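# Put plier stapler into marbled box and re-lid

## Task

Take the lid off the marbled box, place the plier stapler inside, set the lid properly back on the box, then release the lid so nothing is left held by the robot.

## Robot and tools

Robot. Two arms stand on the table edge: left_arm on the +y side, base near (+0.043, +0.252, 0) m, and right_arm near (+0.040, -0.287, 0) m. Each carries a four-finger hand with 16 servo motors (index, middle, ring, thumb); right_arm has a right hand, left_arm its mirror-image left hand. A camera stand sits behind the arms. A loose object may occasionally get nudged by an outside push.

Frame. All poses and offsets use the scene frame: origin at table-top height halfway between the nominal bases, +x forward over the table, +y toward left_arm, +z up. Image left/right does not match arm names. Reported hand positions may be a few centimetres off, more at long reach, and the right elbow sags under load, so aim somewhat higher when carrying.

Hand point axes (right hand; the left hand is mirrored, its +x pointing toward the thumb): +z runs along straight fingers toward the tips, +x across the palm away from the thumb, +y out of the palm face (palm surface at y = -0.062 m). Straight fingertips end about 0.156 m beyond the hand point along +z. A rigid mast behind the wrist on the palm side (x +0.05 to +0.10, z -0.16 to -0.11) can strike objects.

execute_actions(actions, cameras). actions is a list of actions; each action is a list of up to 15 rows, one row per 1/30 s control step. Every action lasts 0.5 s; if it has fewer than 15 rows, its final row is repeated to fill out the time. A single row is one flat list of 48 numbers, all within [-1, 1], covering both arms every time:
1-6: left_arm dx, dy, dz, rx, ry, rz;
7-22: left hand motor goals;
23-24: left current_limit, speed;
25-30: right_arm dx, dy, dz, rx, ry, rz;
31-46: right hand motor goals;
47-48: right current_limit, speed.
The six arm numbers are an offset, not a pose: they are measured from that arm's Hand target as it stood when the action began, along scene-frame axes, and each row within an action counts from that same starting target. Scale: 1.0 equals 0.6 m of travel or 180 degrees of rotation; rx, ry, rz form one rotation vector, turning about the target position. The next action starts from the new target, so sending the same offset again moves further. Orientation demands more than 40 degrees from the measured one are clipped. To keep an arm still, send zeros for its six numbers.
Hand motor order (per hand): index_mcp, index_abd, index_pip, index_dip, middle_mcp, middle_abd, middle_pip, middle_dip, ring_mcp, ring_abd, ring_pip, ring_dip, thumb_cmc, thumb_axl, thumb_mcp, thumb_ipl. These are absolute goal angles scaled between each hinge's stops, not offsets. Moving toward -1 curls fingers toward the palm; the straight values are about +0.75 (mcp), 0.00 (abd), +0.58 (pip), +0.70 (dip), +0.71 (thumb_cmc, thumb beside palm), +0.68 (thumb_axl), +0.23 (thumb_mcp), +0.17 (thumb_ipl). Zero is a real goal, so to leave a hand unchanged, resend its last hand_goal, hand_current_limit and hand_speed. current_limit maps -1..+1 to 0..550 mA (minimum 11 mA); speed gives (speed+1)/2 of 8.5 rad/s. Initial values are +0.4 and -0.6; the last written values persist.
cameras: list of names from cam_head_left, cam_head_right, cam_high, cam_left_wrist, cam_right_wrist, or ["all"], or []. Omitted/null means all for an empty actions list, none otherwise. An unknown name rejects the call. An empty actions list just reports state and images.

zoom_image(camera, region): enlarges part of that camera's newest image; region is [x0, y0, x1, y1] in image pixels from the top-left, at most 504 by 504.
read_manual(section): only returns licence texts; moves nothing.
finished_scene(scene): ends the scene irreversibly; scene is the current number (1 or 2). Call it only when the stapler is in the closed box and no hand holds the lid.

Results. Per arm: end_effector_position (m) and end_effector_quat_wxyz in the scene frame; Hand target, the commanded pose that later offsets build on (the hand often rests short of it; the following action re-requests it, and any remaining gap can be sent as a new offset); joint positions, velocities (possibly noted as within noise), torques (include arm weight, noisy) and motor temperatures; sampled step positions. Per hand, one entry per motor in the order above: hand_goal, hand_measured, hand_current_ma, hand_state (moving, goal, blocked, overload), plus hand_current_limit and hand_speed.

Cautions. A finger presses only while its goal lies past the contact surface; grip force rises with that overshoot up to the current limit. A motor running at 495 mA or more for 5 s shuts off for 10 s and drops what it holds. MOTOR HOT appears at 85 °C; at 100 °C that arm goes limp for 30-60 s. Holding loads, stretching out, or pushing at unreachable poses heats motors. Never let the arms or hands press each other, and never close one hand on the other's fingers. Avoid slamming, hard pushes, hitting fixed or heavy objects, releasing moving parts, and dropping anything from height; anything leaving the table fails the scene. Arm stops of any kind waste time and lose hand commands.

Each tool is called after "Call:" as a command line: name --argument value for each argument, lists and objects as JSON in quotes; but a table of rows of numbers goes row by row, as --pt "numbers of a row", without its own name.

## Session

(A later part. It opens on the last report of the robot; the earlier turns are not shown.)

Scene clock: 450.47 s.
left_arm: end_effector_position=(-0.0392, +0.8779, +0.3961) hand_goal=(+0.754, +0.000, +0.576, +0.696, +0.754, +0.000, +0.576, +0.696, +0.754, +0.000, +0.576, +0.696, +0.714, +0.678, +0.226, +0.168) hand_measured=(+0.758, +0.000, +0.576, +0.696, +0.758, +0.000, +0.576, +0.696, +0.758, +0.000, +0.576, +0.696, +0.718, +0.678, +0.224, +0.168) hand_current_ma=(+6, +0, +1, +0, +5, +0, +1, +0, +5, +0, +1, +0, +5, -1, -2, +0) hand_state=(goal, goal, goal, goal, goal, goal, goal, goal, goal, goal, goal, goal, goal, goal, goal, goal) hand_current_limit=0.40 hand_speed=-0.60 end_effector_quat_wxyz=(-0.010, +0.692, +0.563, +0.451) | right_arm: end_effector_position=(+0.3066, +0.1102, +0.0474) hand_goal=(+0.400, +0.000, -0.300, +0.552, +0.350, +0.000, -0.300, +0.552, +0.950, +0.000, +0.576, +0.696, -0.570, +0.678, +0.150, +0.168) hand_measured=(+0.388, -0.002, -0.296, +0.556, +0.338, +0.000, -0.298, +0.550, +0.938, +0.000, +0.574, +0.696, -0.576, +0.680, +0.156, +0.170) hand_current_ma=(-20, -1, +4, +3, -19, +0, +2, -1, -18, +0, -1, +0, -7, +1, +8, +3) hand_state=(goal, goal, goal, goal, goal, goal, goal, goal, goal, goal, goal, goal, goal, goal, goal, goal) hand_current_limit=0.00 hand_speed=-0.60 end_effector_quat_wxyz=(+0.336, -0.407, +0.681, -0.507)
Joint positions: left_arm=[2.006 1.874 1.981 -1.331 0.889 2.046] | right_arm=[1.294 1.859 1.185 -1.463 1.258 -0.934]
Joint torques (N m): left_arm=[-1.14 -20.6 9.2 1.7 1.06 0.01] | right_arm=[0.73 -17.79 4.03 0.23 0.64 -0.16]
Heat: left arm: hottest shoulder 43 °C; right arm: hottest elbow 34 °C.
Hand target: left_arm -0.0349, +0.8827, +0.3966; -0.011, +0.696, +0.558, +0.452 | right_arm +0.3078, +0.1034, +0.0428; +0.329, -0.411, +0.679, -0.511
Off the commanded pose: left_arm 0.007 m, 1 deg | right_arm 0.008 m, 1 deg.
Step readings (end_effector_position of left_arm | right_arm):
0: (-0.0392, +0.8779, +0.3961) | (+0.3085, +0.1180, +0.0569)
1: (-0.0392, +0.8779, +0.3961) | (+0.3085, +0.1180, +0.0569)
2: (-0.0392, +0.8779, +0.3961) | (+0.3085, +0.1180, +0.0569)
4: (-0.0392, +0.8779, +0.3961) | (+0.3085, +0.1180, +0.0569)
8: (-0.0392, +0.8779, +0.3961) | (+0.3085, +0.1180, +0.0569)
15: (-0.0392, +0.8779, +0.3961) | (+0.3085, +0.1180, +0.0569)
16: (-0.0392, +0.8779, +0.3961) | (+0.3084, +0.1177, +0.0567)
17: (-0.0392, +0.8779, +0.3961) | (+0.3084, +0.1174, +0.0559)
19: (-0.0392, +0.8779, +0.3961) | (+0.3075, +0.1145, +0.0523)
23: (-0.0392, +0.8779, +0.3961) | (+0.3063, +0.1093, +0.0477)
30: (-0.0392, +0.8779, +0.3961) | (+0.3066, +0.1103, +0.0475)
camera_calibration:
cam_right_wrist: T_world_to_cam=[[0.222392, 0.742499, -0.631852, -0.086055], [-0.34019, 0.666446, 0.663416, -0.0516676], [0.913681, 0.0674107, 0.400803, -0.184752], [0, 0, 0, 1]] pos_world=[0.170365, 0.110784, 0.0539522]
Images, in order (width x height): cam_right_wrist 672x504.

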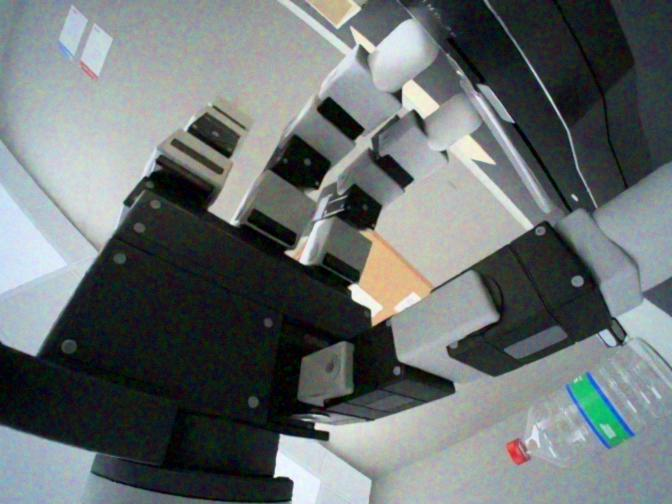

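Call:
execute_actions --actions '[[[0,0,0,0,0,0,0.754,0,0.576,0.696,0.754,0,0.576,0.696,0.754,0,0.576,0.696,0.714,0.678,0.226,0.168,0.4,-0.6,0,0,0.004,0,0,0,0.22,0,-0.3,0.552,0.16,0,-0.3,0.552,0.95,0,0.576,0.696,-0.57,0.678,0.02,0.168,-0.2,-0.7]],[[0,0,0,0,0,0,0.754,0,0.576,0.696,0.754,0,0.576,0.696,0.754,0,0.576,0.696,0.714,0.678,0.226,0.168,0.4,-0.6,0,0,0,0,0,0,0.17,0,-0.3,0.54,0.12,0,-0.3,0.54,0.95,0,0.576,0.696,-0.57,0.678,-0.03,0.16,-0.1,-0.8]]]' --cameras '["cam_right_wrist"]'

Call:
zoom_image --camera "cam_right_wrist" --region '[340, 0, 672, 250]'

Scene clock: 453.03 s.
left_arm: end_effector_position=(-0.0392, +0.8779, +0.3961) hand_goal=(+0.754, +0.000, +0.576, +0.696, +0.754, +0.000, +0.576, +0.696, +0.754, +0.000, +0.576, +0.696, +0.714, +0.678, +0.226, +0.168) hand_measured=(+0.758, +0.000, +0.576, +0.696, +0.758, +0.000, +0.576, +0.696, +0.758, +0.000, +0.576, +0.696, +0.718, +0.678, +0.224, +0.168) hand_current_ma=(+6, +0, +1, +0, +5, +0, +1, +0, +5, +0, +1, +0, +5, -1, -2, +0) hand_state=(goal, goal, goal, goal, goal, goal, goal, goal, goal, goal, goal, goal, goal, goal, goal, goal) hand_current_limit=0.40 hand_speed=-0.60 end_effector_quat_wxyz=(-0.010, +0.692, +0.563, +0.451) | right_arm: end_effector_position=(+0.3071, +0.1101, +0.0480) hand_goal=(+0.170, +0.000, -0.300, +0.540, +0.120, +0.000, -0.300, +0.540, +0.950, +0.000, +0.576, +0.696, -0.570, +0.678, -0.030, +0.160) hand_measured=(+0.196, -0.002, -0.286, +0.556, +0.126, +0.000, -0.292, +0.548, +0.938, +0.000, +0.574, +0.696, -0.576, +0.680, +0.130, +0.188) hand_current_ma=(+54, -1, +22, +28, +6, +0, +9, +10, -18, +0, -1, +0, -6, +1, +247, +81) hand_state=(blocked, goal, goal, goal, goal, goal, goal, goal, goal, goal, goal, goal, goal, goal, blocked, blocked) hand_current_limit=-0.10 hand_speed=-0.80 end_effector_quat_wxyz=(+0.337, -0.408, +0.680, -0.508)
Joint positions: left_arm=[2.006 1.874 1.981 -1.331 0.889 2.046] | right_arm=[1.294 1.859 1.185 -1.463 1.262 -0.936]
Joint torques (N m): left_arm=[-1.2 -20.6 9.2 1.7 1.06 0.01] | right_arm=[0.79 -18.26 4.12 0.08 0.51 -0.12]
Heat: left arm: hottest shoulder 43 °C; right arm: hottest elbow 34 °C.
Hand target: left_arm -0.0349, +0.8827, +0.3966; -0.011, +0.696, +0.558, +0.452 | right_arm +0.3080, +0.1033, +0.0451; +0.329, -0.411, +0.679, -0.511
Off the commanded pose: left_arm 0.007 m, 1 deg | right_arm 0.007 m, 1 deg.
Step readings (end_effector_position of left_arm | right_arm):
0: (-0.0392, +0.8779, +0.3961) | (+0.3066, +0.1102, +0.0475)
1: (-0.0392, +0.8779, +0.3961) | (+0.3066, +0.1102, +0.0475)
2: (-0.0392, +0.8779, +0.3961) | (+0.3066, +0.1102, +0.0475)
4: (-0.0392, +0.8779, +0.3961) | (+0.3068, +0.1102, +0.0479)
8: (-0.0392, +0.8779, +0.3961) | (+0.3071, +0.1101, +0.0480)
15: (-0.0392, +0.8779, +0.3961) | (+0.3071, +0.1101, +0.0480)
16: (-0.0392, +0.8779, +0.3961) | (+0.3071, +0.1101, +0.0480)
17: (-0.0392, +0.8779, +0.3961) | (+0.3071, +0.1101, +0.0480)
19: (-0.0392, +0.8779, +0.3961) | (+0.3071, +0.1101, +0.0480)
23: (-0.0392, +0.8779, +0.3961) | (+0.3071, +0.1101, +0.0480)
30: (-0.0392, +0.8779, +0.3961) | (+0.3071, +0.1101, +0.0480)
camera_calibration:
cam_right_wrist: T_world_to_cam=[[0.222132, 0.741395, -0.633238, -0.0854421], [-0.342767, 0.667387, 0.661139, -0.0509794], [0.91278, 0.0701934, 0.402374, -0.185537], [0, 0, 0, 1]] pos_world=[0.17086, 0.110393, 0.0542546]
Images, in order (width x height): cam_right_wrist 672x504.

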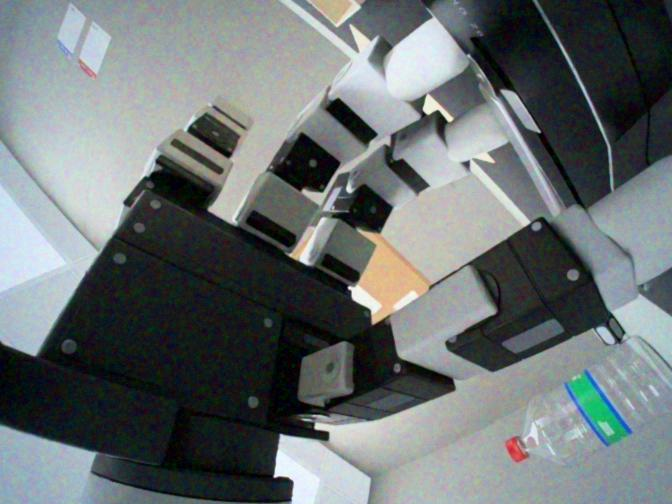

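Scaled by 1.518 from the camera's 672x504 image, which has a finer 960x720 frame.

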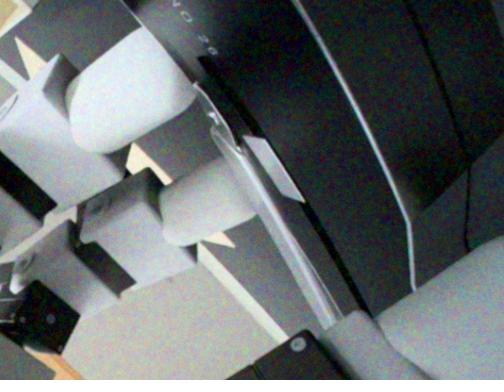

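Call:
execute_actions --actions '[[[0,0,0,0,0,0,0.754,0,0.576,0.696,0.754,0,0.576,0.696,0.754,0,0.576,0.696,0.714,0.678,0.226,0.168,0.4,-0.6,0,0.005,0.025,0,0,0,0.3,0,-0.3,0.552,0.26,0,-0.3,0.552,0.95,0,0.576,0.696,-0.57,0.678,0.15,0.168,0.0,-0.7]],[[0,0,0,0,0,0,0.754,0,0.576,0.696,0.754,0,0.576,0.696,0.754,0,0.576,0.696,0.714,0.678,0.226,0.168,0.4,-0.6,0,0.01,0.015,0,0,0,0.3,0,-0.3,0.55,0.26,0,-0.3,0.55,0.95,0,0.576,0.696,-0.57,0.678,0.15,0.168,0.0,-0.8]]]' --cameras '[]'

Scene clock: 455.27 s.
left_arm: end_effector_position=(-0.0392, +0.8779, +0.3961) hand_goal=(+0.754, +0.000, +0.576, +0.696, +0.754, +0.000, +0.576, +0.696, +0.754, +0.000, +0.576, +0.696, +0.714, +0.678, +0.226, +0.168) hand_measured=(+0.758, +0.000, +0.576, +0.696, +0.758, +0.000, +0.576, +0.696, +0.758, +0.000, +0.576, +0.696, +0.718, +0.678, +0.224, +0.168) hand_current_ma=(+6, +0, +1, +0, +5, +0, +1, +0, +5, +0, +1, +0, +5, -1, -2, +0) hand_state=(goal, goal, goal, goal, goal, goal, goal, goal, goal, goal, goal, goal, goal, goal, goal, goal) hand_current_limit=0.40 hand_speed=-0.60 end_effector_quat_wxyz=(-0.010, +0.692, +0.563, +0.451) | right_arm: end_effector_position=(+0.3038, +0.1002, +0.0502) hand_goal=(+0.300, +0.000, -0.300, +0.550, +0.260, +0.000, -0.300, +0.550, +0.950, +0.000, +0.576, +0.696, -0.570, +0.678, +0.150, +0.168) hand_measured=(+0.288, -0.002, -0.296, +0.554, +0.250, +0.000, -0.296, +0.550, +0.938, +0.000, +0.574, +0.696, -0.568, +0.680, +0.152, +0.170) hand_current_ma=(-17, -1, +5, +4, -17, +0, +4, +0, -18, +0, -1, +0, +2, +1, +1, +3) hand_state=(goal, goal, goal, goal, goal, goal, goal, goal, goal, goal, goal, goal, goal, goal, goal, goal) hand_current_limit=0.00 hand_speed=-0.80 end_effector_quat_wxyz=(+0.320, -0.420, +0.670, -0.522)
Joint positions: left_arm=[2.006 1.874 1.981 -1.331 0.889 2.046] | right_arm=[1.294 1.858 1.185 -1.517 1.258 -0.938]
Joint torques (N m): left_arm=[-1.2 -20.6 9.18 1.69 1.06 0.01] | right_arm=[1.2 -19.9 7.34 -0.85 0.54 -0.02]
Heat: left arm: hottest shoulder 43 °C; right arm: hottest elbow 34 °C.
Hand target: left_arm -0.0349, +0.8827, +0.3966; -0.011, +0.696, +0.558, +0.452 | right_arm +0.3080, +0.1123, +0.0692; +0.329, -0.411, +0.679, -0.511
Off the commanded pose: left_arm 0.007 m, 1 deg | right_arm 0.023 m, 2 deg.
Step readings (end_effector_position of left_arm | right_arm):
0: (-0.0392, +0.8779, +0.3961) | (+0.3071, +0.1101, +0.0480)
1: (-0.0392, +0.8779, +0.3961) | (+0.3070, +0.1101, +0.0479)
2: (-0.0392, +0.8779, +0.3961) | (+0.3070, +0.1101, +0.0482)
4: (-0.0392, +0.8779, +0.3961) | (+0.3069, +0.1098, +0.0484)
8: (-0.0392, +0.8779, +0.3961) | (+0.3064, +0.1083, +0.0486)
15: (-0.0392, +0.8779, +0.3961) | (+0.3061, +0.1072, +0.0489)
16: (-0.0392, +0.8779, +0.3961) | (+0.3060, +0.1070, +0.0489)
17: (-0.0392, +0.8779, +0.3961) | (+0.3058, +0.1065, +0.0490)
19: (-0.0392, +0.8779, +0.3961) | (+0.3052, +0.1046, +0.0493)
23: (-0.0392, +0.8779, +0.3961) | (+0.3043, +0.1018, +0.0498)
30: (-0.0392, +0.8779, +0.3961) | (+0.3038, +0.1004, +0.0502)
No camera images: "cameras" was empty.

Call:
execute_actions --actions '[[[0,0,0,0,0,0,0.754,0,0.576,0.696,0.754,0,0.576,0.696,0.754,0,0.576,0.696,0.714,0.678,0.226,0.168,0.4,-0.6,0.005,0.015,0.003,0,0,0,0.22,0,-0.3,0.552,0.17,0,-0.3,0.552,0.95,0,0.576,0.696,-0.57,0.678,0.03,0.168,-0.2,-0.7]],[[0,0,0,0,0,0,0.754,0,0.576,0.696,0.754,0,0.576,0.696,0.754,0,0.576,0.696,0.714,0.678,0.226,0.168,0.4,-0.6,0,0,0,0,0,0,0.15,0,-0.3,0.54,0.08,0,-0.3,0.54,0.95,0,0.576,0.696,-0.57,0.678,-0.05,0.16,-0.1,-0.8]]]' --cameras '["cam_right_wrist"]'

Call:
zoom_image --camera "cam_right_wrist" --region '[340, 0, 672, 250]'

Scene clock: 458.57 s.
left_arm: end_effector_position=(-0.0392, +0.8779, +0.3961) hand_goal=(+0.754, +0.000, +0.576, +0.696, +0.754, +0.000, +0.576, +0.696, +0.754, +0.000, +0.576, +0.696, +0.714, +0.678, +0.226, +0.168) hand_measured=(+0.758, +0.000, +0.576, +0.696, +0.758, +0.000, +0.576, +0.696, +0.758, +0.000, +0.576, +0.696, +0.718, +0.678, +0.224, +0.168) hand_current_ma=(+6, +0, +1, +0, +5, +0, +1, +0, +5, +0, +1, +0, +5, -1, -2, +0) hand_state=(goal, goal, goal, goal, goal, goal, goal, goal, goal, goal, goal, goal, goal, goal, goal, goal) hand_current_limit=0.40 hand_speed=-0.60 end_effector_quat_wxyz=(-0.010, +0.692, +0.563, +0.451) | right_arm: end_effector_position=(+0.3049, +0.1065, +0.0567) hand_goal=(+0.150, +0.000, -0.300, +0.540, +0.080, +0.000, -0.300, +0.540, +0.950, +0.000, +0.576, +0.696, -0.570, +0.678, -0.050, +0.160) hand_measured=(+0.206, -0.002, -0.278, +0.554, +0.080, +0.000, -0.296, +0.544, +0.938, +0.000, +0.574, +0.696, -0.572, +0.680, +0.042, +0.180) hand_current_ma=(+159, -1, +40, +22, +0, +0, +4, +3, -18, +0, -1, +0, -1, +1, +247, +51) hand_state=(blocked, goal, blocked, goal, goal, goal, goal, goal, goal, goal, goal, goal, goal, goal, blocked, goal) hand_current_limit=-0.10 hand_speed=-0.80 end_effector_quat_wxyz=(+0.319, -0.420, +0.671, -0.520)
Joint positions: left_arm=[2.006 1.874 1.981 -1.331 0.889 2.046] | right_arm=[1.294 1.858 1.209 -1.534 1.254 -0.943]
Joint torques (N m): left_arm=[-1.2 -20.66 9.18 1.69 1.07 0.01] | right_arm=[1.14 -18.49 8.03 -0.66 0.68 0]
Heat: left arm: hottest shoulder 43 °C; right arm: hottest elbow 34 °C.
Hand target: left_arm -0.0349, +0.8827, +0.3966; -0.011, +0.696, +0.558, +0.452 | right_arm +0.3109, +0.1215, +0.0711; +0.329, -0.411, +0.679, -0.511
Off the commanded pose: left_arm 0.007 m, 1 deg | right_arm 0.022 m, 2 deg.
Step readings (end_effector_position of left_arm | right_arm):
0: (-0.0392, +0.8779, +0.3961) | (+0.3038, +0.1002, +0.0502)
1: (-0.0392, +0.8779, +0.3961) | (+0.3038, +0.1002, +0.0502)
2: (-0.0392, +0.8779, +0.3961) | (+0.3038, +0.1002, +0.0504)
4: (-0.0392, +0.8779, +0.3961) | (+0.3036, +0.1008, +0.0511)
8: (-0.0392, +0.8779, +0.3961) | (+0.3042, +0.1041, +0.0539)
15: (-0.0392, +0.8779, +0.3961) | (+0.3048, +0.1061, +0.0559)
16: (-0.0392, +0.8779, +0.3961) | (+0.3048, +0.1061, +0.0559)
17: (-0.0392, +0.8779, +0.3961) | (+0.3048, +0.1061, +0.0560)
19: (-0.0392, +0.8779, +0.3961) | (+0.3048, +0.1063, +0.0564)
23: (-0.0392, +0.8779, +0.3961) | (+0.3049, +0.1065, +0.0567)
30: (-0.0392, +0.8779, +0.3961) | (+0.3049, +0.1065, +0.0567)
camera_calibration:
cam_right_wrist: T_world_to_cam=[[0.209664, 0.70965, -0.672635, -0.0673822], [-0.327525, 0.699156, 0.635538, -0.0616854], [0.921286, 0.0870555, 0.379016, -0.189929], [0, 0, 0, 1]] pos_world=[0.168903, 0.10748, 0.0658657]
Images, in order (width x height): cam_right_wrist 672x504.

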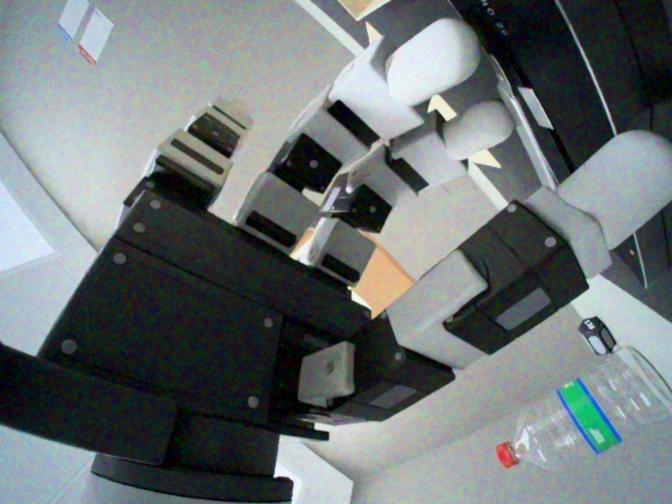

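Scaled by 1.518 from the camera's 672x504 image, which has a finer 960x720 frame.

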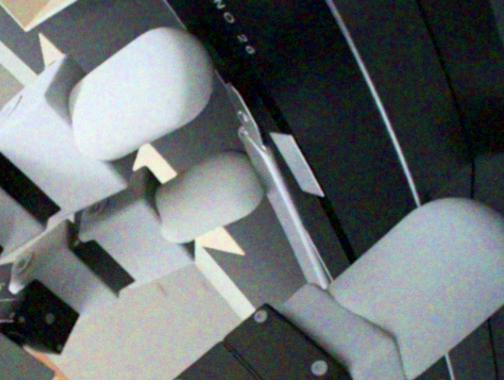

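Call:
execute_actions --actions '[[[0,0,0,0,0,0,0.754,0,0.576,0.696,0.754,0,0.576,0.696,0.754,0,0.576,0.696,0.714,0.678,0.226,0.168,0.4,-0.6,0,0.002,-0.011,0,0,0,0.27,0,-0.3,0.552,0.2,0,-0.3,0.552,0.95,0,0.576,0.696,-0.57,0.678,0.08,0.168,-0.1,-0.6]],[[0,0,0,0,0,0,0.754,0,0.576,0.696,0.754,0,0.576,0.696,0.754,0,0.576,0.696,0.714,0.678,0.226,0.168,0.4,-0.6,0,0,0,0,0,0,0.14,0,-0.3,0.54,0.08,0,-0.3,0.54,0.95,0,0.576,0.696,-0.57,0.678,-0.03,0.16,-0.1,-0.8]]]' --cameras '["cam_right_wrist"]'

Call:
zoom_image --camera "cam_right_wrist" --region '[340, 0, 672, 250]'

Scene clock: 460.77 s.
left_arm: end_effector_position=(-0.0392, +0.8779, +0.3961) hand_goal=(+0.754, +0.000, +0.576, +0.696, +0.754, +0.000, +0.576, +0.696, +0.754, +0.000, +0.576, +0.696, +0.714, +0.678, +0.226, +0.168) hand_measured=(+0.758, +0.000, +0.576, +0.696, +0.758, +0.000, +0.576, +0.696, +0.758, +0.000, +0.576, +0.696, +0.718, +0.678, +0.224, +0.168) hand_current_ma=(+6, +0, +1, +0, +5, +0, +1, +0, +5, +0, +1, +0, +5, -1, -2, +0) hand_state=(goal, goal, goal, goal, goal, goal, goal, goal, goal, goal, goal, goal, goal, goal, goal, goal) hand_current_limit=0.40 hand_speed=-0.60 end_effector_quat_wxyz=(-0.010, +0.692, +0.563, +0.451) | right_arm: end_effector_position=(+0.3049, +0.1067, +0.0568) hand_goal=(+0.140, +0.000, -0.300, +0.540, +0.080, +0.000, -0.300, +0.540, +0.950, +0.000, +0.576, +0.696, -0.570, +0.678, -0.030, +0.160) hand_measured=(+0.208, -0.004, -0.284, +0.544, +0.080, +0.000, -0.298, +0.544, +0.938, +0.000, +0.574, +0.696, -0.572, +0.678, +0.042, +0.178) hand_current_ma=(+207, -4, +25, +5, +0, +0, +2, +3, -18, +0, -1, +0, -2, +1, +247, +48) hand_state=(blocked, goal, goal, goal, goal, goal, goal, goal, goal, goal, goal, goal, goal, goal, blocked, goal) hand_current_limit=-0.10 hand_speed=-0.80 end_effector_quat_wxyz=(+0.320, -0.420, +0.671, -0.520)
Joint positions: left_arm=[2.006 1.874 1.981 -1.331 0.889 2.046] | right_arm=[1.294 1.858 1.21 -1.534 1.254 -0.943]
Joint torques (N m): left_arm=[-1.2 -20.6 9.18 1.69 1.07 0.01] | right_arm=[1.26 -17.32 7.94 -0.27 0.66 0.03]
Heat: left arm: hottest shoulder 43 °C; right arm: hottest elbow 34 °C.
Hand target: left_arm -0.0349, +0.8827, +0.3966; -0.011, +0.696, +0.558, +0.452 | right_arm +0.3108, +0.1226, +0.0644; +0.329, -0.411, +0.679, -0.511
Off the commanded pose: left_arm 0.007 m, 1 deg | right_arm 0.019 m, 2 deg.
Step readings (end_effector_position of left_arm | right_arm):
0: (-0.0392, +0.8779, +0.3961) | (+0.3049, +0.1065, +0.0567)
1: (-0.0392, +0.8779, +0.3961) | (+0.3049, +0.1065, +0.0567)
2: (-0.0392, +0.8779, +0.3961) | (+0.3049, +0.1065, +0.0567)
4: (-0.0392, +0.8779, +0.3961) | (+0.3049, +0.1065, +0.0567)
8: (-0.0392, +0.8779, +0.3961) | (+0.3049, +0.1065, +0.0567)
15: (-0.0392, +0.8779, +0.3961) | (+0.3049, +0.1065, +0.0567)
16: (-0.0392, +0.8779, +0.3961) | (+0.3049, +0.1065, +0.0567)
17: (-0.0392, +0.8779, +0.3961) | (+0.3049, +0.1065, +0.0567)
19: (-0.0392, +0.8779, +0.3961) | (+0.3049, +0.1065, +0.0567)
23: (-0.0392, +0.8779, +0.3961) | (+0.3049, +0.1065, +0.0567)
30: (-0.0392, +0.8779, +0.3961) | (+0.3049, +0.1067, +0.0568)
camera_calibration:
cam_right_wrist: T_world_to_cam=[[0.209832, 0.709887, -0.672332, -0.0675297], [-0.327608, 0.698938, 0.635734, -0.0618643], [0.921218, 0.0868639, 0.379225, -0.189965], [0, 0, 0, 1]] pos_world=[0.168902, 0.107679, 0.0659665]
Images, in order (width x height): cam_right_wrist 672x504.

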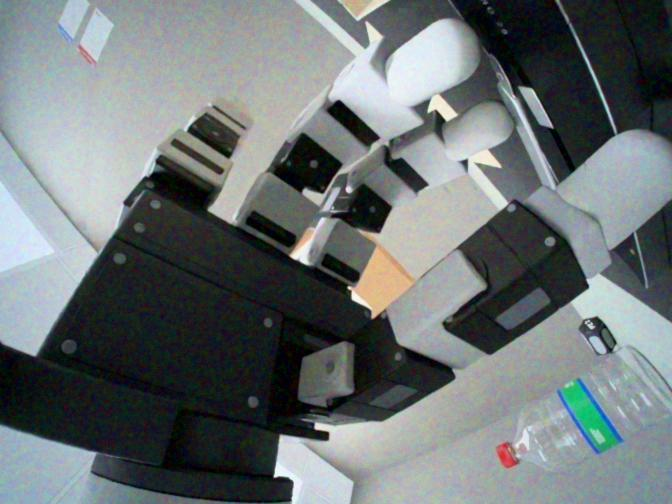

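Scaled by 1.518 from the camera's 672x504 image, which has a finer 960x720 frame.

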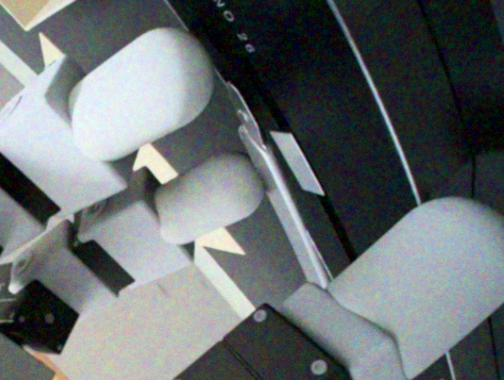

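Call:
execute_actions --actions '[[[0,0,0,0,0,0,0.754,0,0.576,0.696,0.754,0,0.576,0.696,0.754,0,0.576,0.696,0.714,0.678,0.226,0.168,0.4,-0.6,0,0.0,-0.009,0,0,0,0.30,0,-0.3,0.552,0.3,0,-0.3,0.552,0.95,0,0.576,0.696,-0.57,0.678,0.15,0.168,-0.1,-0.5]]]' --cameras '[]'

Scene clock: 462.70 s.
left_arm: end_effector_position=(-0.0392, +0.8779, +0.3961) hand_goal=(+0.754, +0.000, +0.576, +0.696, +0.754, +0.000, +0.576, +0.696, +0.754, +0.000, +0.576, +0.696, +0.714, +0.678, +0.226, +0.168) hand_measured=(+0.758, +0.000, +0.576, +0.696, +0.758, +0.000, +0.576, +0.696, +0.758, +0.000, +0.576, +0.696, +0.718, +0.678, +0.224, +0.168) hand_current_ma=(+6, +0, +1, +0, +5, +0, +1, +0, +5, +0, +1, +0, +5, -1, -2, +0) hand_state=(goal, goal, goal, goal, goal, goal, goal, goal, goal, goal, goal, goal, goal, goal, goal, goal) hand_current_limit=0.40 hand_speed=-0.60 end_effector_quat_wxyz=(-0.010, +0.692, +0.563, +0.451) | right_arm: end_effector_position=(+0.3051, +0.1073, +0.0565) hand_goal=(+0.300, +0.000, -0.300, +0.552, +0.300, +0.000, -0.300, +0.552, +0.950, +0.000, +0.576, +0.696, -0.570, +0.678, +0.150, +0.168) hand_measured=(+0.290, -0.004, -0.296, +0.550, +0.288, +0.000, -0.298, +0.550, +0.938, +0.000, +0.574, +0.696, -0.572, +0.678, +0.148, +0.170) hand_current_ma=(-16, -2, +5, -2, -18, +0, +2, -2, -18, +0, -1, +0, -2, +1, -4, +3) hand_state=(goal, goal, goal, goal, goal, goal, goal, goal, goal, goal, goal, goal, goal, goal, goal, goal) hand_current_limit=-0.10 hand_speed=-0.50 end_effector_quat_wxyz=(+0.321, -0.420, +0.672, -0.519)
Joint positions: left_arm=[2.006 1.874 1.981 -1.331 0.889 2.046] | right_arm=[1.294 1.858 1.21 -1.531 1.254 -0.943]
Joint torques (N m): left_arm=[-1.14 -20.54 9.2 1.7 1.07 0.01] | right_arm=[1.2 -16.5 7.66 0.01 0.66 0.04]
Heat: left arm: hottest shoulder 43 °C; right arm: hottest elbow 34 °C.
Hand target: left_arm -0.0349, +0.8827, +0.3966; -0.011, +0.696, +0.558, +0.452 | right_arm +0.3108, +0.1226, +0.0590; +0.329, -0.411, +0.679, -0.511
Off the commanded pose: left_arm 0.007 m, 1 deg | right_arm 0.017 m, 2 deg.
Step readings (end_effector_position of left_arm | right_arm):
0: (-0.0392, +0.8779, +0.3961) | (+0.3049, +0.1067, +0.0568)
1: (-0.0392, +0.8779, +0.3961) | (+0.3049, +0.1067, +0.0568)
2: (-0.0392, +0.8779, +0.3961) | (+0.3049, +0.1067, +0.0568)
4: (-0.0392, +0.8779, +0.3961) | (+0.3049, +0.1066, +0.0567)
8: (-0.0392, +0.8779, +0.3961) | (+0.3050, +0.1070, +0.0566)
15: (-0.0392, +0.8779, +0.3961) | (+0.3051, +0.1073, +0.0565)
No camera images: "cameras" was empty.

Call:
execute_actions --actions '[[[0,0,0,0,0,0,0.754,0,0.576,0.696,0.754,0,0.576,0.696,0.754,0,0.576,0.696,0.714,0.678,0.226,0.168,0.4,-0.6,0,-0.012,-0.01,0,0,0,0.30,0,-0.3,0.552,0.3,0,-0.3,0.552,0.95,0,0.576,0.696,-0.57,0.678,0.15,0.168,-0.1,-0.5]]]' --cameras '[]'

Scene clock: 465.20 s.
left_arm: end_effector_position=(-0.0392, +0.8779, +0.3961) hand_goal=(+0.754, +0.000, +0.576, +0.696, +0.754, +0.000, +0.576, +0.696, +0.754, +0.000, +0.576, +0.696, +0.714, +0.678, +0.226, +0.168) hand_measured=(+0.758, +0.000, +0.576, +0.696, +0.758, +0.000, +0.576, +0.696, +0.758, +0.000, +0.576, +0.696, +0.718, +0.678, +0.224, +0.168) hand_current_ma=(+6, +0, +1, +0, +5, +0, +1, +0, +5, +0, +1, +0, +5, -1, -2, +0) hand_state=(goal, goal, goal, goal, goal, goal, goal, goal, goal, goal, goal, goal, goal, goal, goal, goal) hand_current_limit=0.40 hand_speed=-0.60 end_effector_quat_wxyz=(-0.010, +0.692, +0.563, +0.451) | right_arm: end_effector_position=(+0.3068, +0.1131, +0.0550) hand_goal=(+0.300, +0.000, -0.300, +0.552, +0.300, +0.000, -0.300, +0.552, +0.950, +0.000, +0.576, +0.696, -0.570, +0.678, +0.150, +0.168) hand_measured=(+0.290, -0.004, -0.296, +0.550, +0.288, +0.000, -0.298, +0.550, +0.938, +0.000, +0.574, +0.696, -0.572, +0.678, +0.148, +0.170) hand_current_ma=(-16, -2, +5, -2, -18, +0, +2, -2, -18, +0, -1, +0, -2, +1, -4, +3) hand_state=(goal, goal, goal, goal, goal, goal, goal, goal, goal, goal, goal, goal, goal, goal, goal, goal) hand_current_limit=-0.10 hand_speed=-0.50 end_effector_quat_wxyz=(+0.330, -0.412, +0.679, -0.510)
Joint positions: left_arm=[2.006 1.874 1.981 -1.331 0.889 2.046] | right_arm=[1.294 1.858 1.21 -1.499 1.254 -0.943]
Joint torques (N m): left_arm=[-1.26 -20.66 9.18 1.7 1.06 0] | right_arm=[0.91 -17.03 5.74 0.09 0.77 -0.05]
Heat: left arm: hottest shoulder 43 °C; right arm: hottest elbow 34 °C.
Hand target: left_arm -0.0349, +0.8827, +0.3966; -0.011, +0.696, +0.558, +0.452 | right_arm +0.3108, +0.1154, +0.0530; +0.329, -0.411, +0.679, -0.511
Off the commanded pose: left_arm 0.007 m, 1 deg | right_arm 0.005 m, 0 deg.
Step readings (end_effector_position of left_arm | right_arm):
0: (-0.0392, +0.8779, +0.3961) | (+0.3051, +0.1073, +0.0565)
1: (-0.0392, +0.8779, +0.3961) | (+0.3051, +0.1074, +0.0565)
2: (-0.0392, +0.8779, +0.3961) | (+0.3053, +0.1079, +0.0563)
4: (-0.0392, +0.8779, +0.3961) | (+0.3058, +0.1096, +0.0559)
8: (-0.0392, +0.8779, +0.3961) | (+0.3064, +0.1120, +0.0553)
15: (-0.0392, +0.8779, +0.3961) | (+0.3067, +0.1131, +0.0551)
No camera images: "cameras" was empty.

Call:
execute_actions --actions '[[[0,0,0,0,0,0,0.754,0,0.576,0.696,0.754,0,0.576,0.696,0.754,0,0.576,0.696,0.714,0.678,0.226,0.168,0.4,-0.6,0,-0.010,-0.008,0,0,0,0.30,0,-0.3,0.552,0.3,0,-0.3,0.552,0.95,0,0.576,0.696,-0.57,0.678,0.15,0.168,-0.1,-0.5]]]' --cameras '["cam_right_wrist"]'

Call:
zoom_image --camera "cam_right_wrist" --region '[340, 0, 672, 250]'

Scene clock: 466.67 s.
left_arm: end_effector_position=(-0.0392, +0.8779, +0.3961) hand_goal=(+0.754, +0.000, +0.576, +0.696, +0.754, +0.000, +0.576, +0.696, +0.754, +0.000, +0.576, +0.696, +0.714, +0.678, +0.226, +0.168) hand_measured=(+0.758, +0.000, +0.576, +0.696, +0.758, +0.000, +0.576, +0.696, +0.758, +0.000, +0.576, +0.696, +0.718, +0.678, +0.224, +0.168) hand_current_ma=(+6, +0, +1, +0, +5, +0, +1, +0, +5, +0, +1, +0, +5, -1, -2, +0) hand_state=(goal, goal, goal, goal, goal, goal, goal, goal, goal, goal, goal, goal, goal, goal, goal, goal) hand_current_limit=0.40 hand_speed=-0.60 end_effector_quat_wxyz=(-0.010, +0.692, +0.563, +0.451) | right_arm: end_effector_position=(+0.3065, +0.1129, +0.0509) hand_goal=(+0.300, +0.000, -0.300, +0.552, +0.300, +0.000, -0.300, +0.552, +0.950, +0.000, +0.576, +0.696, -0.570, +0.678, +0.150, +0.168) hand_measured=(+0.290, -0.004, -0.296, +0.550, +0.288, +0.000, -0.298, +0.550, +0.938, +0.000, +0.574, +0.696, -0.572, +0.678, +0.148, +0.170) hand_current_ma=(-16, -2, +5, -2, -18, +0, +2, -2, -18, +0, -1, +0, -2, +1, -4, +3) hand_state=(goal, goal, goal, goal, goal, goal, goal, goal, goal, goal, goal, goal, goal, goal, goal, goal) hand_current_limit=-0.10 hand_speed=-0.50 end_effector_quat_wxyz=(+0.332, -0.412, +0.680, -0.508)
Joint positions: left_arm=[2.006 1.874 1.981 -1.331 0.889 2.046] | right_arm=[1.294 1.858 1.199 -1.471 1.254 -0.953]
Joint torques (N m): left_arm=[-1.14 -20.66 9.18 1.7 1.06 0.01] | right_arm=[0.56 -17.61 4.77 0.09 0.84 -0.04]
Heat: left arm: hottest shoulder 43 °C; right arm: hottest elbow 34 °C.
Hand target: left_arm -0.0349, +0.8827, +0.3966; -0.011, +0.696, +0.558, +0.452 | right_arm +0.3109, +0.1094, +0.0482; +0.329, -0.411, +0.679, -0.511
Off the commanded pose: left_arm 0.007 m, 1 deg | right_arm 0.006 m, 1 deg.
Step readings (end_effector_position of left_arm | right_arm):
0: (-0.0392, +0.8779, +0.3961) | (+0.3067, +0.1131, +0.0550)
1: (-0.0392, +0.8779, +0.3961) | (+0.3068, +0.1132, +0.0550)
2: (-0.0392, +0.8779, +0.3961) | (+0.3068, +0.1135, +0.0549)
4: (-0.0392, +0.8779, +0.3961) | (+0.3072, +0.1147, +0.0545)
8: (-0.0392, +0.8779, +0.3961) | (+0.3069, +0.1139, +0.0523)
15: (-0.0392, +0.8779, +0.3961) | (+0.3065, +0.1128, +0.0509)
camera_calibration:
cam_right_wrist: T_world_to_cam=[[0.214515, 0.737507, -0.640364, -0.0824256], [-0.336067, 0.671328, 0.660589, -0.0573994], [0.917084, 0.0734987, 0.391862, -0.187539], [0, 0, 0, 1]] pos_world=[0.170381, 0.113107, 0.0586245]
Images, in order (width x height): cam_right_wrist 672x504.

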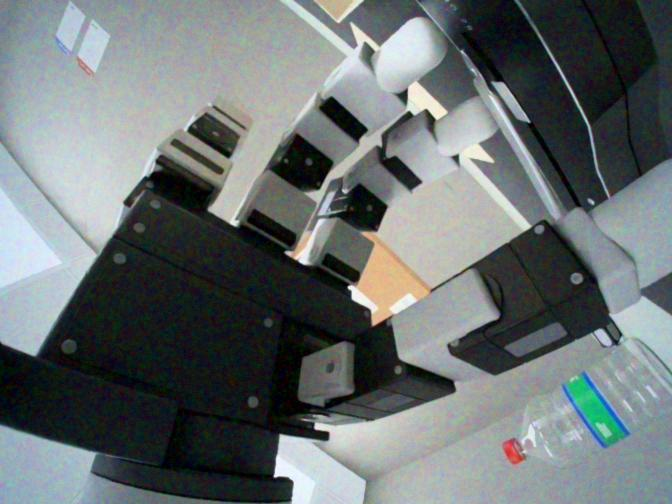

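Scaled by 1.518 from the camera's 672x504 image, which has a finer 960x720 frame.

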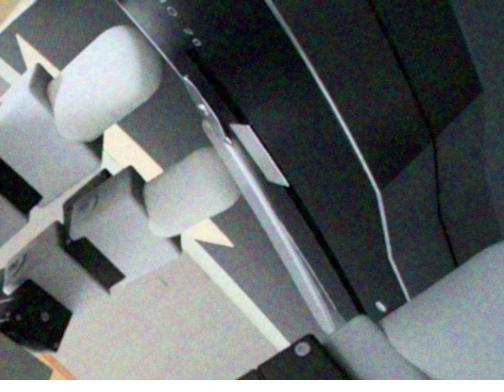

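Call:
execute_actions --actions '[[[0,0,0,0,0,0,0.754,0,0.576,0.696,0.754,0,0.576,0.696,0.754,0,0.576,0.696,0.714,0.678,0.226,0.168,0.4,-0.6,0,-0.006,0,0,0,0,0.20,0,-0.29,0.552,0.15,0,-0.29,0.552,0.95,0,0.576,0.696,-0.57,0.678,0.03,0.168,-0.2,-0.7]],[[0,0,0,0,0,0,0.754,0,0.576,0.696,0.754,0,0.576,0.696,0.754,0,0.576,0.696,0.714,0.678,0.226,0.168,0.4,-0.6,0.01,0,0,0,0,0.045,0.15,0,-0.29,0.54,0.09,0,-0.29,0.54,0.95,0,0.576,0.696,-0.57,0.678,-0.03,0.16,-0.1,-0.8]]]' --cameras '["cam_right_wrist"]'

Call:
zoom_image --camera "cam_right_wrist" --region '[340, 0, 672, 250]'

Scene clock: 470.00 s.
left_arm: end_effector_position=(-0.0392, +0.8779, +0.3961) hand_goal=(+0.754, +0.000, +0.576, +0.696, +0.754, +0.000, +0.576, +0.696, +0.754, +0.000, +0.576, +0.696, +0.714, +0.678, +0.226, +0.168) hand_measured=(+0.758, +0.000, +0.576, +0.696, +0.758, +0.000, +0.576, +0.696, +0.758, +0.000, +0.576, +0.696, +0.718, +0.678, +0.224, +0.168) hand_current_ma=(+6, +0, +1, +0, +5, +0, +1, +0, +5, +0, +1, +0, +5, -1, -2, +0) hand_state=(goal, goal, goal, goal, goal, goal, goal, goal, goal, goal, goal, goal, goal, goal, goal, goal) hand_current_limit=0.40 hand_speed=-0.60 end_effector_quat_wxyz=(-0.010, +0.692, +0.563, +0.451) | right_arm: end_effector_position=(+0.3138, +0.1149, +0.0516) hand_goal=(+0.150, +0.000, -0.290, +0.540, +0.090, +0.000, -0.290, +0.540, +0.950, +0.000, +0.576, +0.696, -0.570, +0.678, -0.030, +0.160) hand_measured=(+0.204, -0.010, -0.262, +0.554, +0.116, -0.002, -0.278, +0.548, +0.938, +0.000, +0.574, +0.696, -0.560, +0.678, +0.052, +0.196) hand_current_ma=(+145, -10, +54, +21, +56, -1, +19, +11, -18, +0, -1, +0, +16, +0, +248, +114) hand_state=(blocked, goal, blocked, goal, blocked, goal, goal, goal, goal, goal, goal, goal, goal, goal, blocked, blocked) hand_current_limit=-0.10 hand_speed=-0.80 end_effector_quat_wxyz=(+0.372, -0.443, +0.648, -0.495)
Joint positions: left_arm=[2.006 1.874 1.981 -1.331 0.889 2.046] | right_arm=[1.286 1.764 1.076 -1.067 1.332 -1.335]
Joint torques (N m): left_arm=[-1.2 -20.6 9.2 1.72 1.06 0.01] | right_arm=[0.15 -17.44 4.49 0.5 0.42 -0.17]
Heat: left arm: hottest shoulder 43 °C; right arm: hottest elbow 34 °C.
Hand target: left_arm -0.0349, +0.8827, +0.3966; -0.011, +0.696, +0.558, +0.452 | right_arm +0.3169, +0.1059, +0.0482; +0.365, -0.458, +0.648, -0.487
Off the commanded pose: left_arm 0.007 m, 1 deg | right_arm 0.010 m, 2 deg.
Step readings (end_effector_position of left_arm | right_arm):
0: (-0.0392, +0.8779, +0.3961) | (+0.3065, +0.1129, +0.0509)
1: (-0.0392, +0.8779, +0.3961) | (+0.3065, +0.1129, +0.0509)
2: (-0.0392, +0.8779, +0.3961) | (+0.3065, +0.1128, +0.0508)
4: (-0.0392, +0.8779, +0.3961) | (+0.3073, +0.1118, +0.0504)
8: (-0.0392, +0.8779, +0.3961) | (+0.3080, +0.1110, +0.0499)
15: (-0.0392, +0.8779, +0.3961) | (+0.3080, +0.1109, +0.0497)
16: (-0.0392, +0.8779, +0.3961) | (+0.3083, +0.1109, +0.0496)
17: (-0.0392, +0.8779, +0.3961) | (+0.3096, +0.1114, +0.0498)
19: (-0.0392, +0.8779, +0.3961) | (+0.3124, +0.1124, +0.0515)
23: (-0.0392, +0.8779, +0.3961) | (+0.3132, +0.1128, +0.0521)
30: (-0.0392, +0.8779, +0.3961) | (+0.3133, +0.1142, +0.0517)
camera_calibration:
cam_right_wrist: T_world_to_cam=[[0.148346, 0.756948, -0.636414, -0.0667352], [-0.433622, 0.62816, 0.646055, -0.0203962], [0.8888, 0.180124, 0.421414, -0.199539], [0, 0, 0, 1]] pos_world=[0.178406, 0.0992689, 0.0547946]
Images, in order (width x height): cam_right_wrist 672x504.

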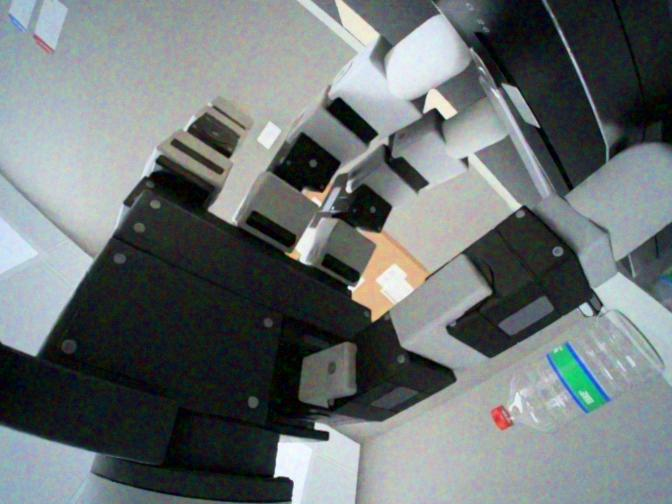

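Scaled by 1.518 from the camera's 672x504 image, which has a finer 960x720 frame.

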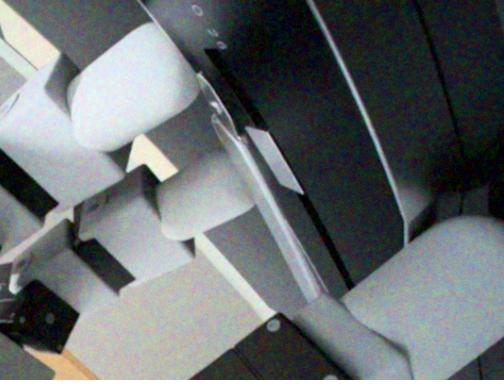

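Call:
execute_actions --actions '[[[0,0,0,0,0,0,0.754,0,0.576,0.696,0.754,0,0.576,0.696,0.754,0,0.576,0.696,0.714,0.678,0.226,0.168,0.4,-0.6,0,0,0,0,0,0,0.31,0,-0.3,0.552,0.25,0,-0.3,0.552,0.95,0,0.576,0.696,-0.57,0.678,0.15,0.168,-0.1,-0.6]],[[0,0,0,0,0,0,0.754,0,0.576,0.696,0.754,0,0.576,0.696,0.754,0,0.576,0.696,0.714,0.678,0.226,0.168,0.4,-0.6,-0.011,-0.01,0.002,0,0,-0.049,0.31,0,-0.3,0.552,0.25,0,-0.3,0.552,0.95,0,0.576,0.696,-0.57,0.678,0.15,0.168,-0.1,-0.6]]]' --cameras '["cam_right_wrist"]'

Call:
zoom_image --camera "cam_right_wrist" --region '[340, 0, 672, 250]'

Scene clock: 473.93 s.
left_arm: end_effector_position=(-0.0392, +0.8779, +0.3961) hand_goal=(+0.754, +0.000, +0.576, +0.696, +0.754, +0.000, +0.576, +0.696, +0.754, +0.000, +0.576, +0.696, +0.714, +0.678, +0.226, +0.168) hand_measured=(+0.758, +0.000, +0.576, +0.696, +0.758, +0.000, +0.576, +0.696, +0.758, +0.000, +0.576, +0.696, +0.718, +0.678, +0.224, +0.168) hand_current_ma=(+6, +0, +1, +0, +5, +0, +1, +0, +5, +0, +1, +0, +5, -1, -2, +0) hand_state=(goal, goal, goal, goal, goal, goal, goal, goal, goal, goal, goal, goal, goal, goal, goal, goal) hand_current_limit=0.40 hand_speed=-0.60 end_effector_quat_wxyz=(-0.010, +0.692, +0.563, +0.451) | right_arm: end_effector_position=(+0.3070, +0.0846, +0.0477) hand_goal=(+0.310, +0.000, -0.300, +0.552, +0.250, +0.000, -0.300, +0.552, +0.950, +0.000, +0.576, +0.696, -0.570, +0.678, +0.150, +0.168) hand_measured=(+0.298, +0.002, -0.308, +0.546, +0.244, +0.004, -0.302, +0.550, +0.938, +0.000, +0.574, +0.696, -0.582, +0.680, +0.154, +0.170) hand_current_ma=(-18, +2, -9, -7, -8, +3, -1, -1, -18, +0, -1, +0, -18, +1, +4, +1) hand_state=(goal, goal, goal, goal, goal, goal, goal, goal, goal, goal, goal, goal, goal, goal, goal, goal) hand_current_limit=-0.10 hand_speed=-0.60 end_effector_quat_wxyz=(+0.324, -0.422, +0.675, -0.511)
Joint positions: left_arm=[2.006 1.874 1.981 -1.331 0.889 2.046] | right_arm=[1.273 1.796 1.105 -1.371 1.261 -1.052]
Joint torques (N m): left_arm=[-1.2 -20.66 9.18 1.7 1.06 0.01] | right_arm=[1.67 -14.86 7.77 -0.59 0.6 0.18]
Heat: left arm: hottest shoulder 43 °C; right arm: hottest elbow 34 °C.
Hand target: left_arm -0.0349, +0.8827, +0.3966; -0.011, +0.696, +0.558, +0.452 | right_arm +0.3102, +0.0998, +0.0494; +0.326, -0.407, +0.682, -0.513
Off the commanded pose: left_arm 0.007 m, 1 deg | right_arm 0.016 m, 2 deg.
Step readings (end_effector_position of left_arm | right_arm):
0: (-0.0392, +0.8779, +0.3961) | (+0.3138, +0.1148, +0.0515)
1: (-0.0392, +0.8779, +0.3961) | (+0.3137, +0.1149, +0.0514)
2: (-0.0392, +0.8779, +0.3961) | (+0.3137, +0.1155, +0.0511)
4: (-0.0392, +0.8779, +0.3961) | (+0.3139, +0.1160, +0.0509)
8: (-0.0392, +0.8779, +0.3961) | (+0.3175, +0.1137, +0.0504)
15: (-0.0392, +0.8779, +0.3961) | (+0.3180, +0.1139, +0.0501)
16: (-0.0392, +0.8779, +0.3961) | (+0.3179, +0.1140, +0.0502)
17: (-0.0392, +0.8779, +0.3961) | (+0.3167, +0.1124, +0.0492)
19: (-0.0392, +0.8779, +0.3961) | (+0.3141, +0.1068, +0.0483)
23: (-0.0392, +0.8779, +0.3961) | (+0.3077, +0.0919, +0.0482)
30: (-0.0392, +0.8779, +0.3961) | (+0.3061, +0.0853, +0.0478)
camera_calibration:
cam_right_wrist: T_world_to_cam=[[0.19812, 0.724828, -0.659828, -0.0567097], [-0.330867, 0.683114, 0.651062, -0.0382923], [0.922646, 0.0893269, 0.375161, -0.187005], [0, 0, 0, 1]] pos_world=[0.171105, 0.0839674, 0.0576689]
Images, in order (width x height): cam_right_wrist 672x504.

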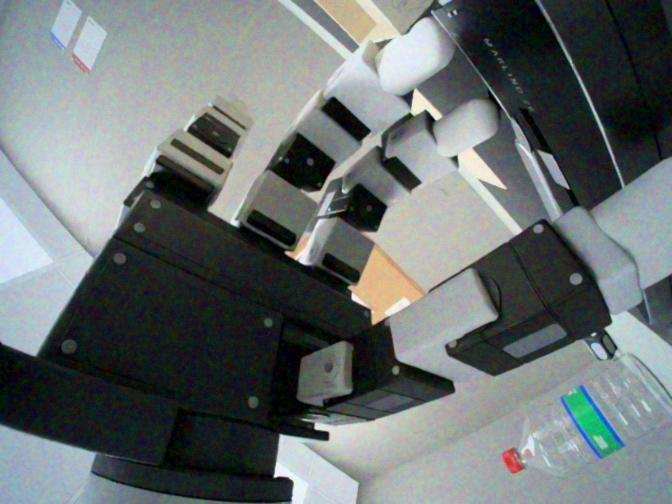

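Scaled by 1.518 from the camera's 672x504 image, which has a finer 960x720 frame.

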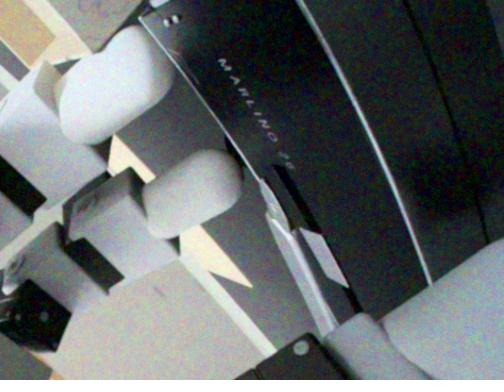

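Call:
execute_actions --actions '[[[0,0,0,0,0,0,0.754,0,0.576,0.696,0.754,0,0.576,0.696,0.754,0,0.576,0.696,0.714,0.678,0.226,0.168,0.4,-0.6,0.0,0.03,0.006,0,0,0,0.31,0,-0.3,0.552,0.25,0,-0.3,0.552,0.95,0,0.576,0.696,-0.57,0.678,0.15,0.168,-0.1,-0.6]]]' --cameras '["cam_right_wrist"]'

Call:
zoom_image --camera "cam_right_wrist" --region '[340, 0, 672, 250]'

Scene clock: 476.10 s.
left_arm: end_effector_position=(-0.0392, +0.8779, +0.3961) hand_goal=(+0.754, +0.000, +0.576, +0.696, +0.754, +0.000, +0.576, +0.696, +0.754, +0.000, +0.576, +0.696, +0.714, +0.678, +0.226, +0.168) hand_measured=(+0.758, +0.000, +0.576, +0.696, +0.758, +0.000, +0.576, +0.696, +0.758, +0.000, +0.576, +0.696, +0.718, +0.678, +0.224, +0.168) hand_current_ma=(+6, +0, +1, +0, +5, +0, +1, +0, +5, +0, +1, +0, +5, -1, -2, +0) hand_state=(goal, goal, goal, goal, goal, goal, goal, goal, goal, goal, goal, goal, goal, goal, goal, goal) hand_current_limit=0.40 hand_speed=-0.60 end_effector_quat_wxyz=(-0.010, +0.692, +0.563, +0.451) | right_arm: end_effector_position=(+0.3110, +0.0974, +0.0491) hand_goal=(+0.310, +0.000, -0.300, +0.552, +0.250, +0.000, -0.300, +0.552, +0.950, +0.000, +0.576, +0.696, -0.570, +0.678, +0.150, +0.168) hand_measured=(+0.298, -0.002, -0.302, +0.548, +0.244, +0.004, -0.302, +0.550, +0.938, +0.000, +0.574, +0.696, -0.588, +0.678, +0.152, +0.170) hand_current_ma=(-18, -1, -2, -3, -8, +3, -1, -1, -18, +0, -1, +0, -32, +0, +1, +1) hand_state=(goal, goal, goal, goal, goal, goal, goal, goal, goal, goal, goal, goal, goal, goal, goal, goal) hand_current_limit=-0.10 hand_speed=-0.60 end_effector_quat_wxyz=(+0.314, -0.413, +0.677, -0.522)
Joint positions: left_arm=[2.006 1.874 1.981 -1.331 0.889 2.046] | right_arm=[1.275 1.861 1.19 -1.511 1.251 -0.942]
Joint torques (N m): left_arm=[-1.2 -20.6 9.18 1.72 1.06 0.01] | right_arm=[2.78 -16.26 7.97 -0.61 0.54 0.19]
Heat: left arm: hottest shoulder 43 °C; right arm: hottest elbow 34 °C.
Hand target: left_arm -0.0349, +0.8827, +0.3966; -0.011, +0.696, +0.558, +0.452 | right_arm +0.3103, +0.1179, +0.0531; +0.326, -0.407, +0.682, -0.513
Off the commanded pose: left_arm 0.007 m, 1 deg | right_arm 0.021 m, 2 deg.
Step readings (end_effector_position of left_arm | right_arm):
0: (-0.0392, +0.8779, +0.3961) | (+0.3070, +0.0845, +0.0477)
1: (-0.0392, +0.8779, +0.3961) | (+0.3070, +0.0847, +0.0478)
2: (-0.0392, +0.8779, +0.3961) | (+0.3069, +0.0848, +0.0479)
4: (-0.0392, +0.8779, +0.3961) | (+0.3076, +0.0876, +0.0481)
8: (-0.0392, +0.8779, +0.3961) | (+0.3101, +0.0948, +0.0482)
15: (-0.0392, +0.8779, +0.3961) | (+0.3102, +0.0954, +0.0489)
camera_calibration:
cam_right_wrist: T_world_to_cam=[[0.223736, 0.70661, -0.671301, -0.07151], [-0.31097, 0.704516, 0.63793, -0.054253], [0.92371, 0.0660264, 0.37736, -0.190424], [0, 0, 0, 1]] pos_world=[0.175025, 0.101325, 0.0584632]
Images, in order (width x height): cam_right_wrist 672x504.

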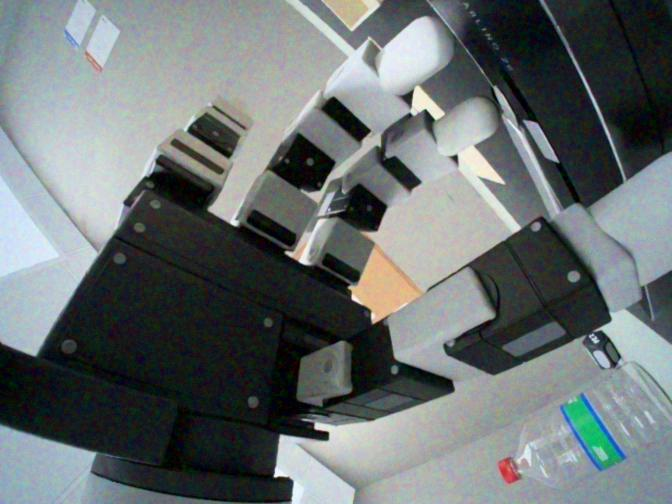

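Scaled by 1.518 from the camera's 672x504 image, which has a finer 960x720 frame.

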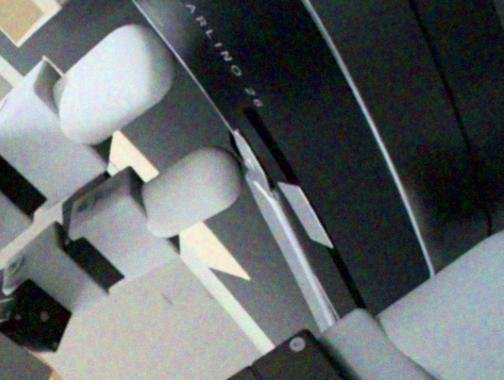

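Call:
execute_actions --actions '[[[0,0,0,0,0,0,0.754,0,0.576,0.696,0.754,0,0.576,0.696,0.754,0,0.576,0.696,0.714,0.678,0.226,0.168,0.4,-0.6,-0.004,0.018,0.003,0,0,0,0.31,0,-0.3,0.552,0.25,0,-0.3,0.552,0.95,0,0.576,0.696,-0.57,0.678,0.16,0.168,-0.1,-0.6]]]' --cameras '["cam_right_wrist"]'

Call:
zoom_image --camera "cam_right_wrist" --region '[340, 0, 672, 250]'

Scene clock: 479.33 s.
left_arm: end_effector_position=(-0.0392, +0.8779, +0.3961) hand_goal=(+0.754, +0.000, +0.576, +0.696, +0.754, +0.000, +0.576, +0.696, +0.754, +0.000, +0.576, +0.696, +0.714, +0.678, +0.226, +0.168) hand_measured=(+0.758, +0.000, +0.576, +0.696, +0.758, +0.000, +0.576, +0.696, +0.758, +0.000, +0.576, +0.696, +0.718, +0.678, +0.224, +0.168) hand_current_ma=(+6, +0, +1, +0, +5, +0, +1, +0, +5, +0, +1, +0, +5, -1, -2, +0) hand_state=(goal, goal, goal, goal, goal, goal, goal, goal, goal, goal, goal, goal, goal, goal, goal, goal) hand_current_limit=0.40 hand_speed=-0.60 end_effector_quat_wxyz=(-0.010, +0.692, +0.563, +0.451) | right_arm: end_effector_position=(+0.3090, +0.1107, +0.0501) hand_goal=(+0.310, +0.000, -0.300, +0.552, +0.250, +0.000, -0.300, +0.552, +0.950, +0.000, +0.576, +0.696, -0.570, +0.678, +0.160, +0.168) hand_measured=(+0.298, -0.002, -0.302, +0.548, +0.244, +0.004, -0.302, +0.550, +0.938, +0.000, +0.574, +0.696, -0.572, +0.678, +0.156, +0.170) hand_current_ma=(-18, -1, -2, -3, -8, +3, -1, -1, -18, +0, -1, +0, -2, +0, -4, +1) hand_state=(goal, goal, goal, goal, goal, goal, goal, goal, goal, goal, goal, goal, goal, goal, goal, goal) hand_current_limit=-0.10 hand_speed=-0.60 end_effector_quat_wxyz=(+0.318, -0.410, +0.679, -0.520)
Joint positions: left_arm=[2.006 1.874 1.981 -1.331 0.889 2.046] | right_arm=[1.288 1.888 1.231 -1.552 1.245 -0.901]
Joint torques (N m): left_arm=[-1.14 -20.6 9.17 1.7 1.06 0.01] | right_arm=[2.61 -16.91 7.99 -0.81 0.53 0.11]
Heat: left arm: hottest shoulder 43 °C; right arm: hottest elbow 34 °C.
Hand target: left_arm -0.0349, +0.8827, +0.3966; -0.011, +0.696, +0.558, +0.452 | right_arm +0.3080, +0.1286, +0.0548; +0.326, -0.407, +0.682, -0.513
Off the commanded pose: left_arm 0.007 m, 1 deg | right_arm 0.019 m, 1 deg.
Step readings (end_effector_position of left_arm | right_arm):
0: (-0.0392, +0.8779, +0.3961) | (+0.3110, +0.0974, +0.0491)
1: (-0.0392, +0.8779, +0.3961) | (+0.3110, +0.0973, +0.0490)
2: (-0.0392, +0.8779, +0.3961) | (+0.3106, +0.0979, +0.0491)
4: (-0.0392, +0.8779, +0.3961) | (+0.3106, +0.1008, +0.0495)
8: (-0.0392, +0.8779, +0.3961) | (+0.3101, +0.1085, +0.0499)
15: (-0.0392, +0.8779, +0.3961) | (+0.3088, +0.1103, +0.0497)
camera_calibration:
cam_right_wrist: T_world_to_cam=[[0.228535, 0.713508, -0.662328, -0.08244], [-0.313988, 0.697997, 0.643593, -0.0634372], [0.921512, 0.0608793, 0.383549, -0.188921], [0, 0, 0, 1]] pos_world=[0.173015, 0.114602, 0.0586858]
Images, in order (width x height): cam_right_wrist 672x504.

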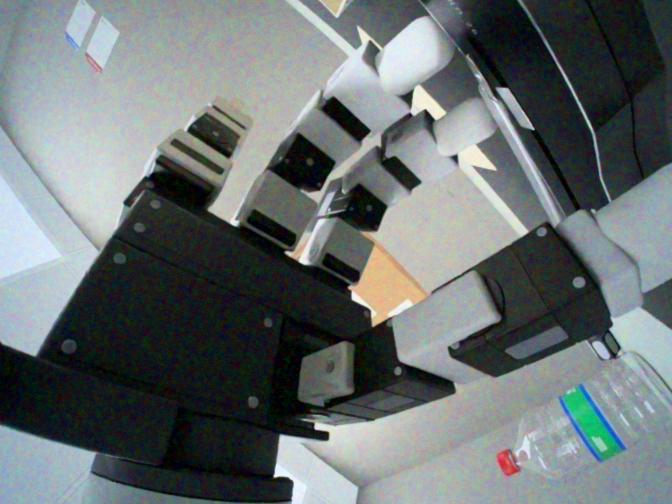

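Scaled by 1.518 from the camera's 672x504 image, which has a finer 960x720 frame.

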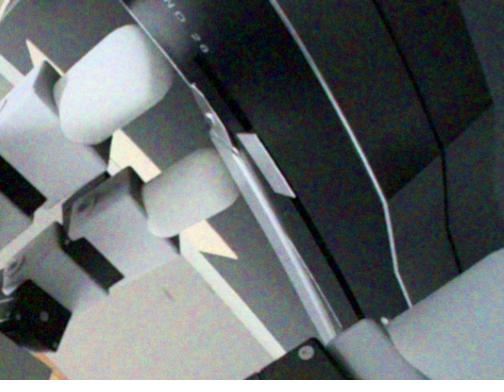

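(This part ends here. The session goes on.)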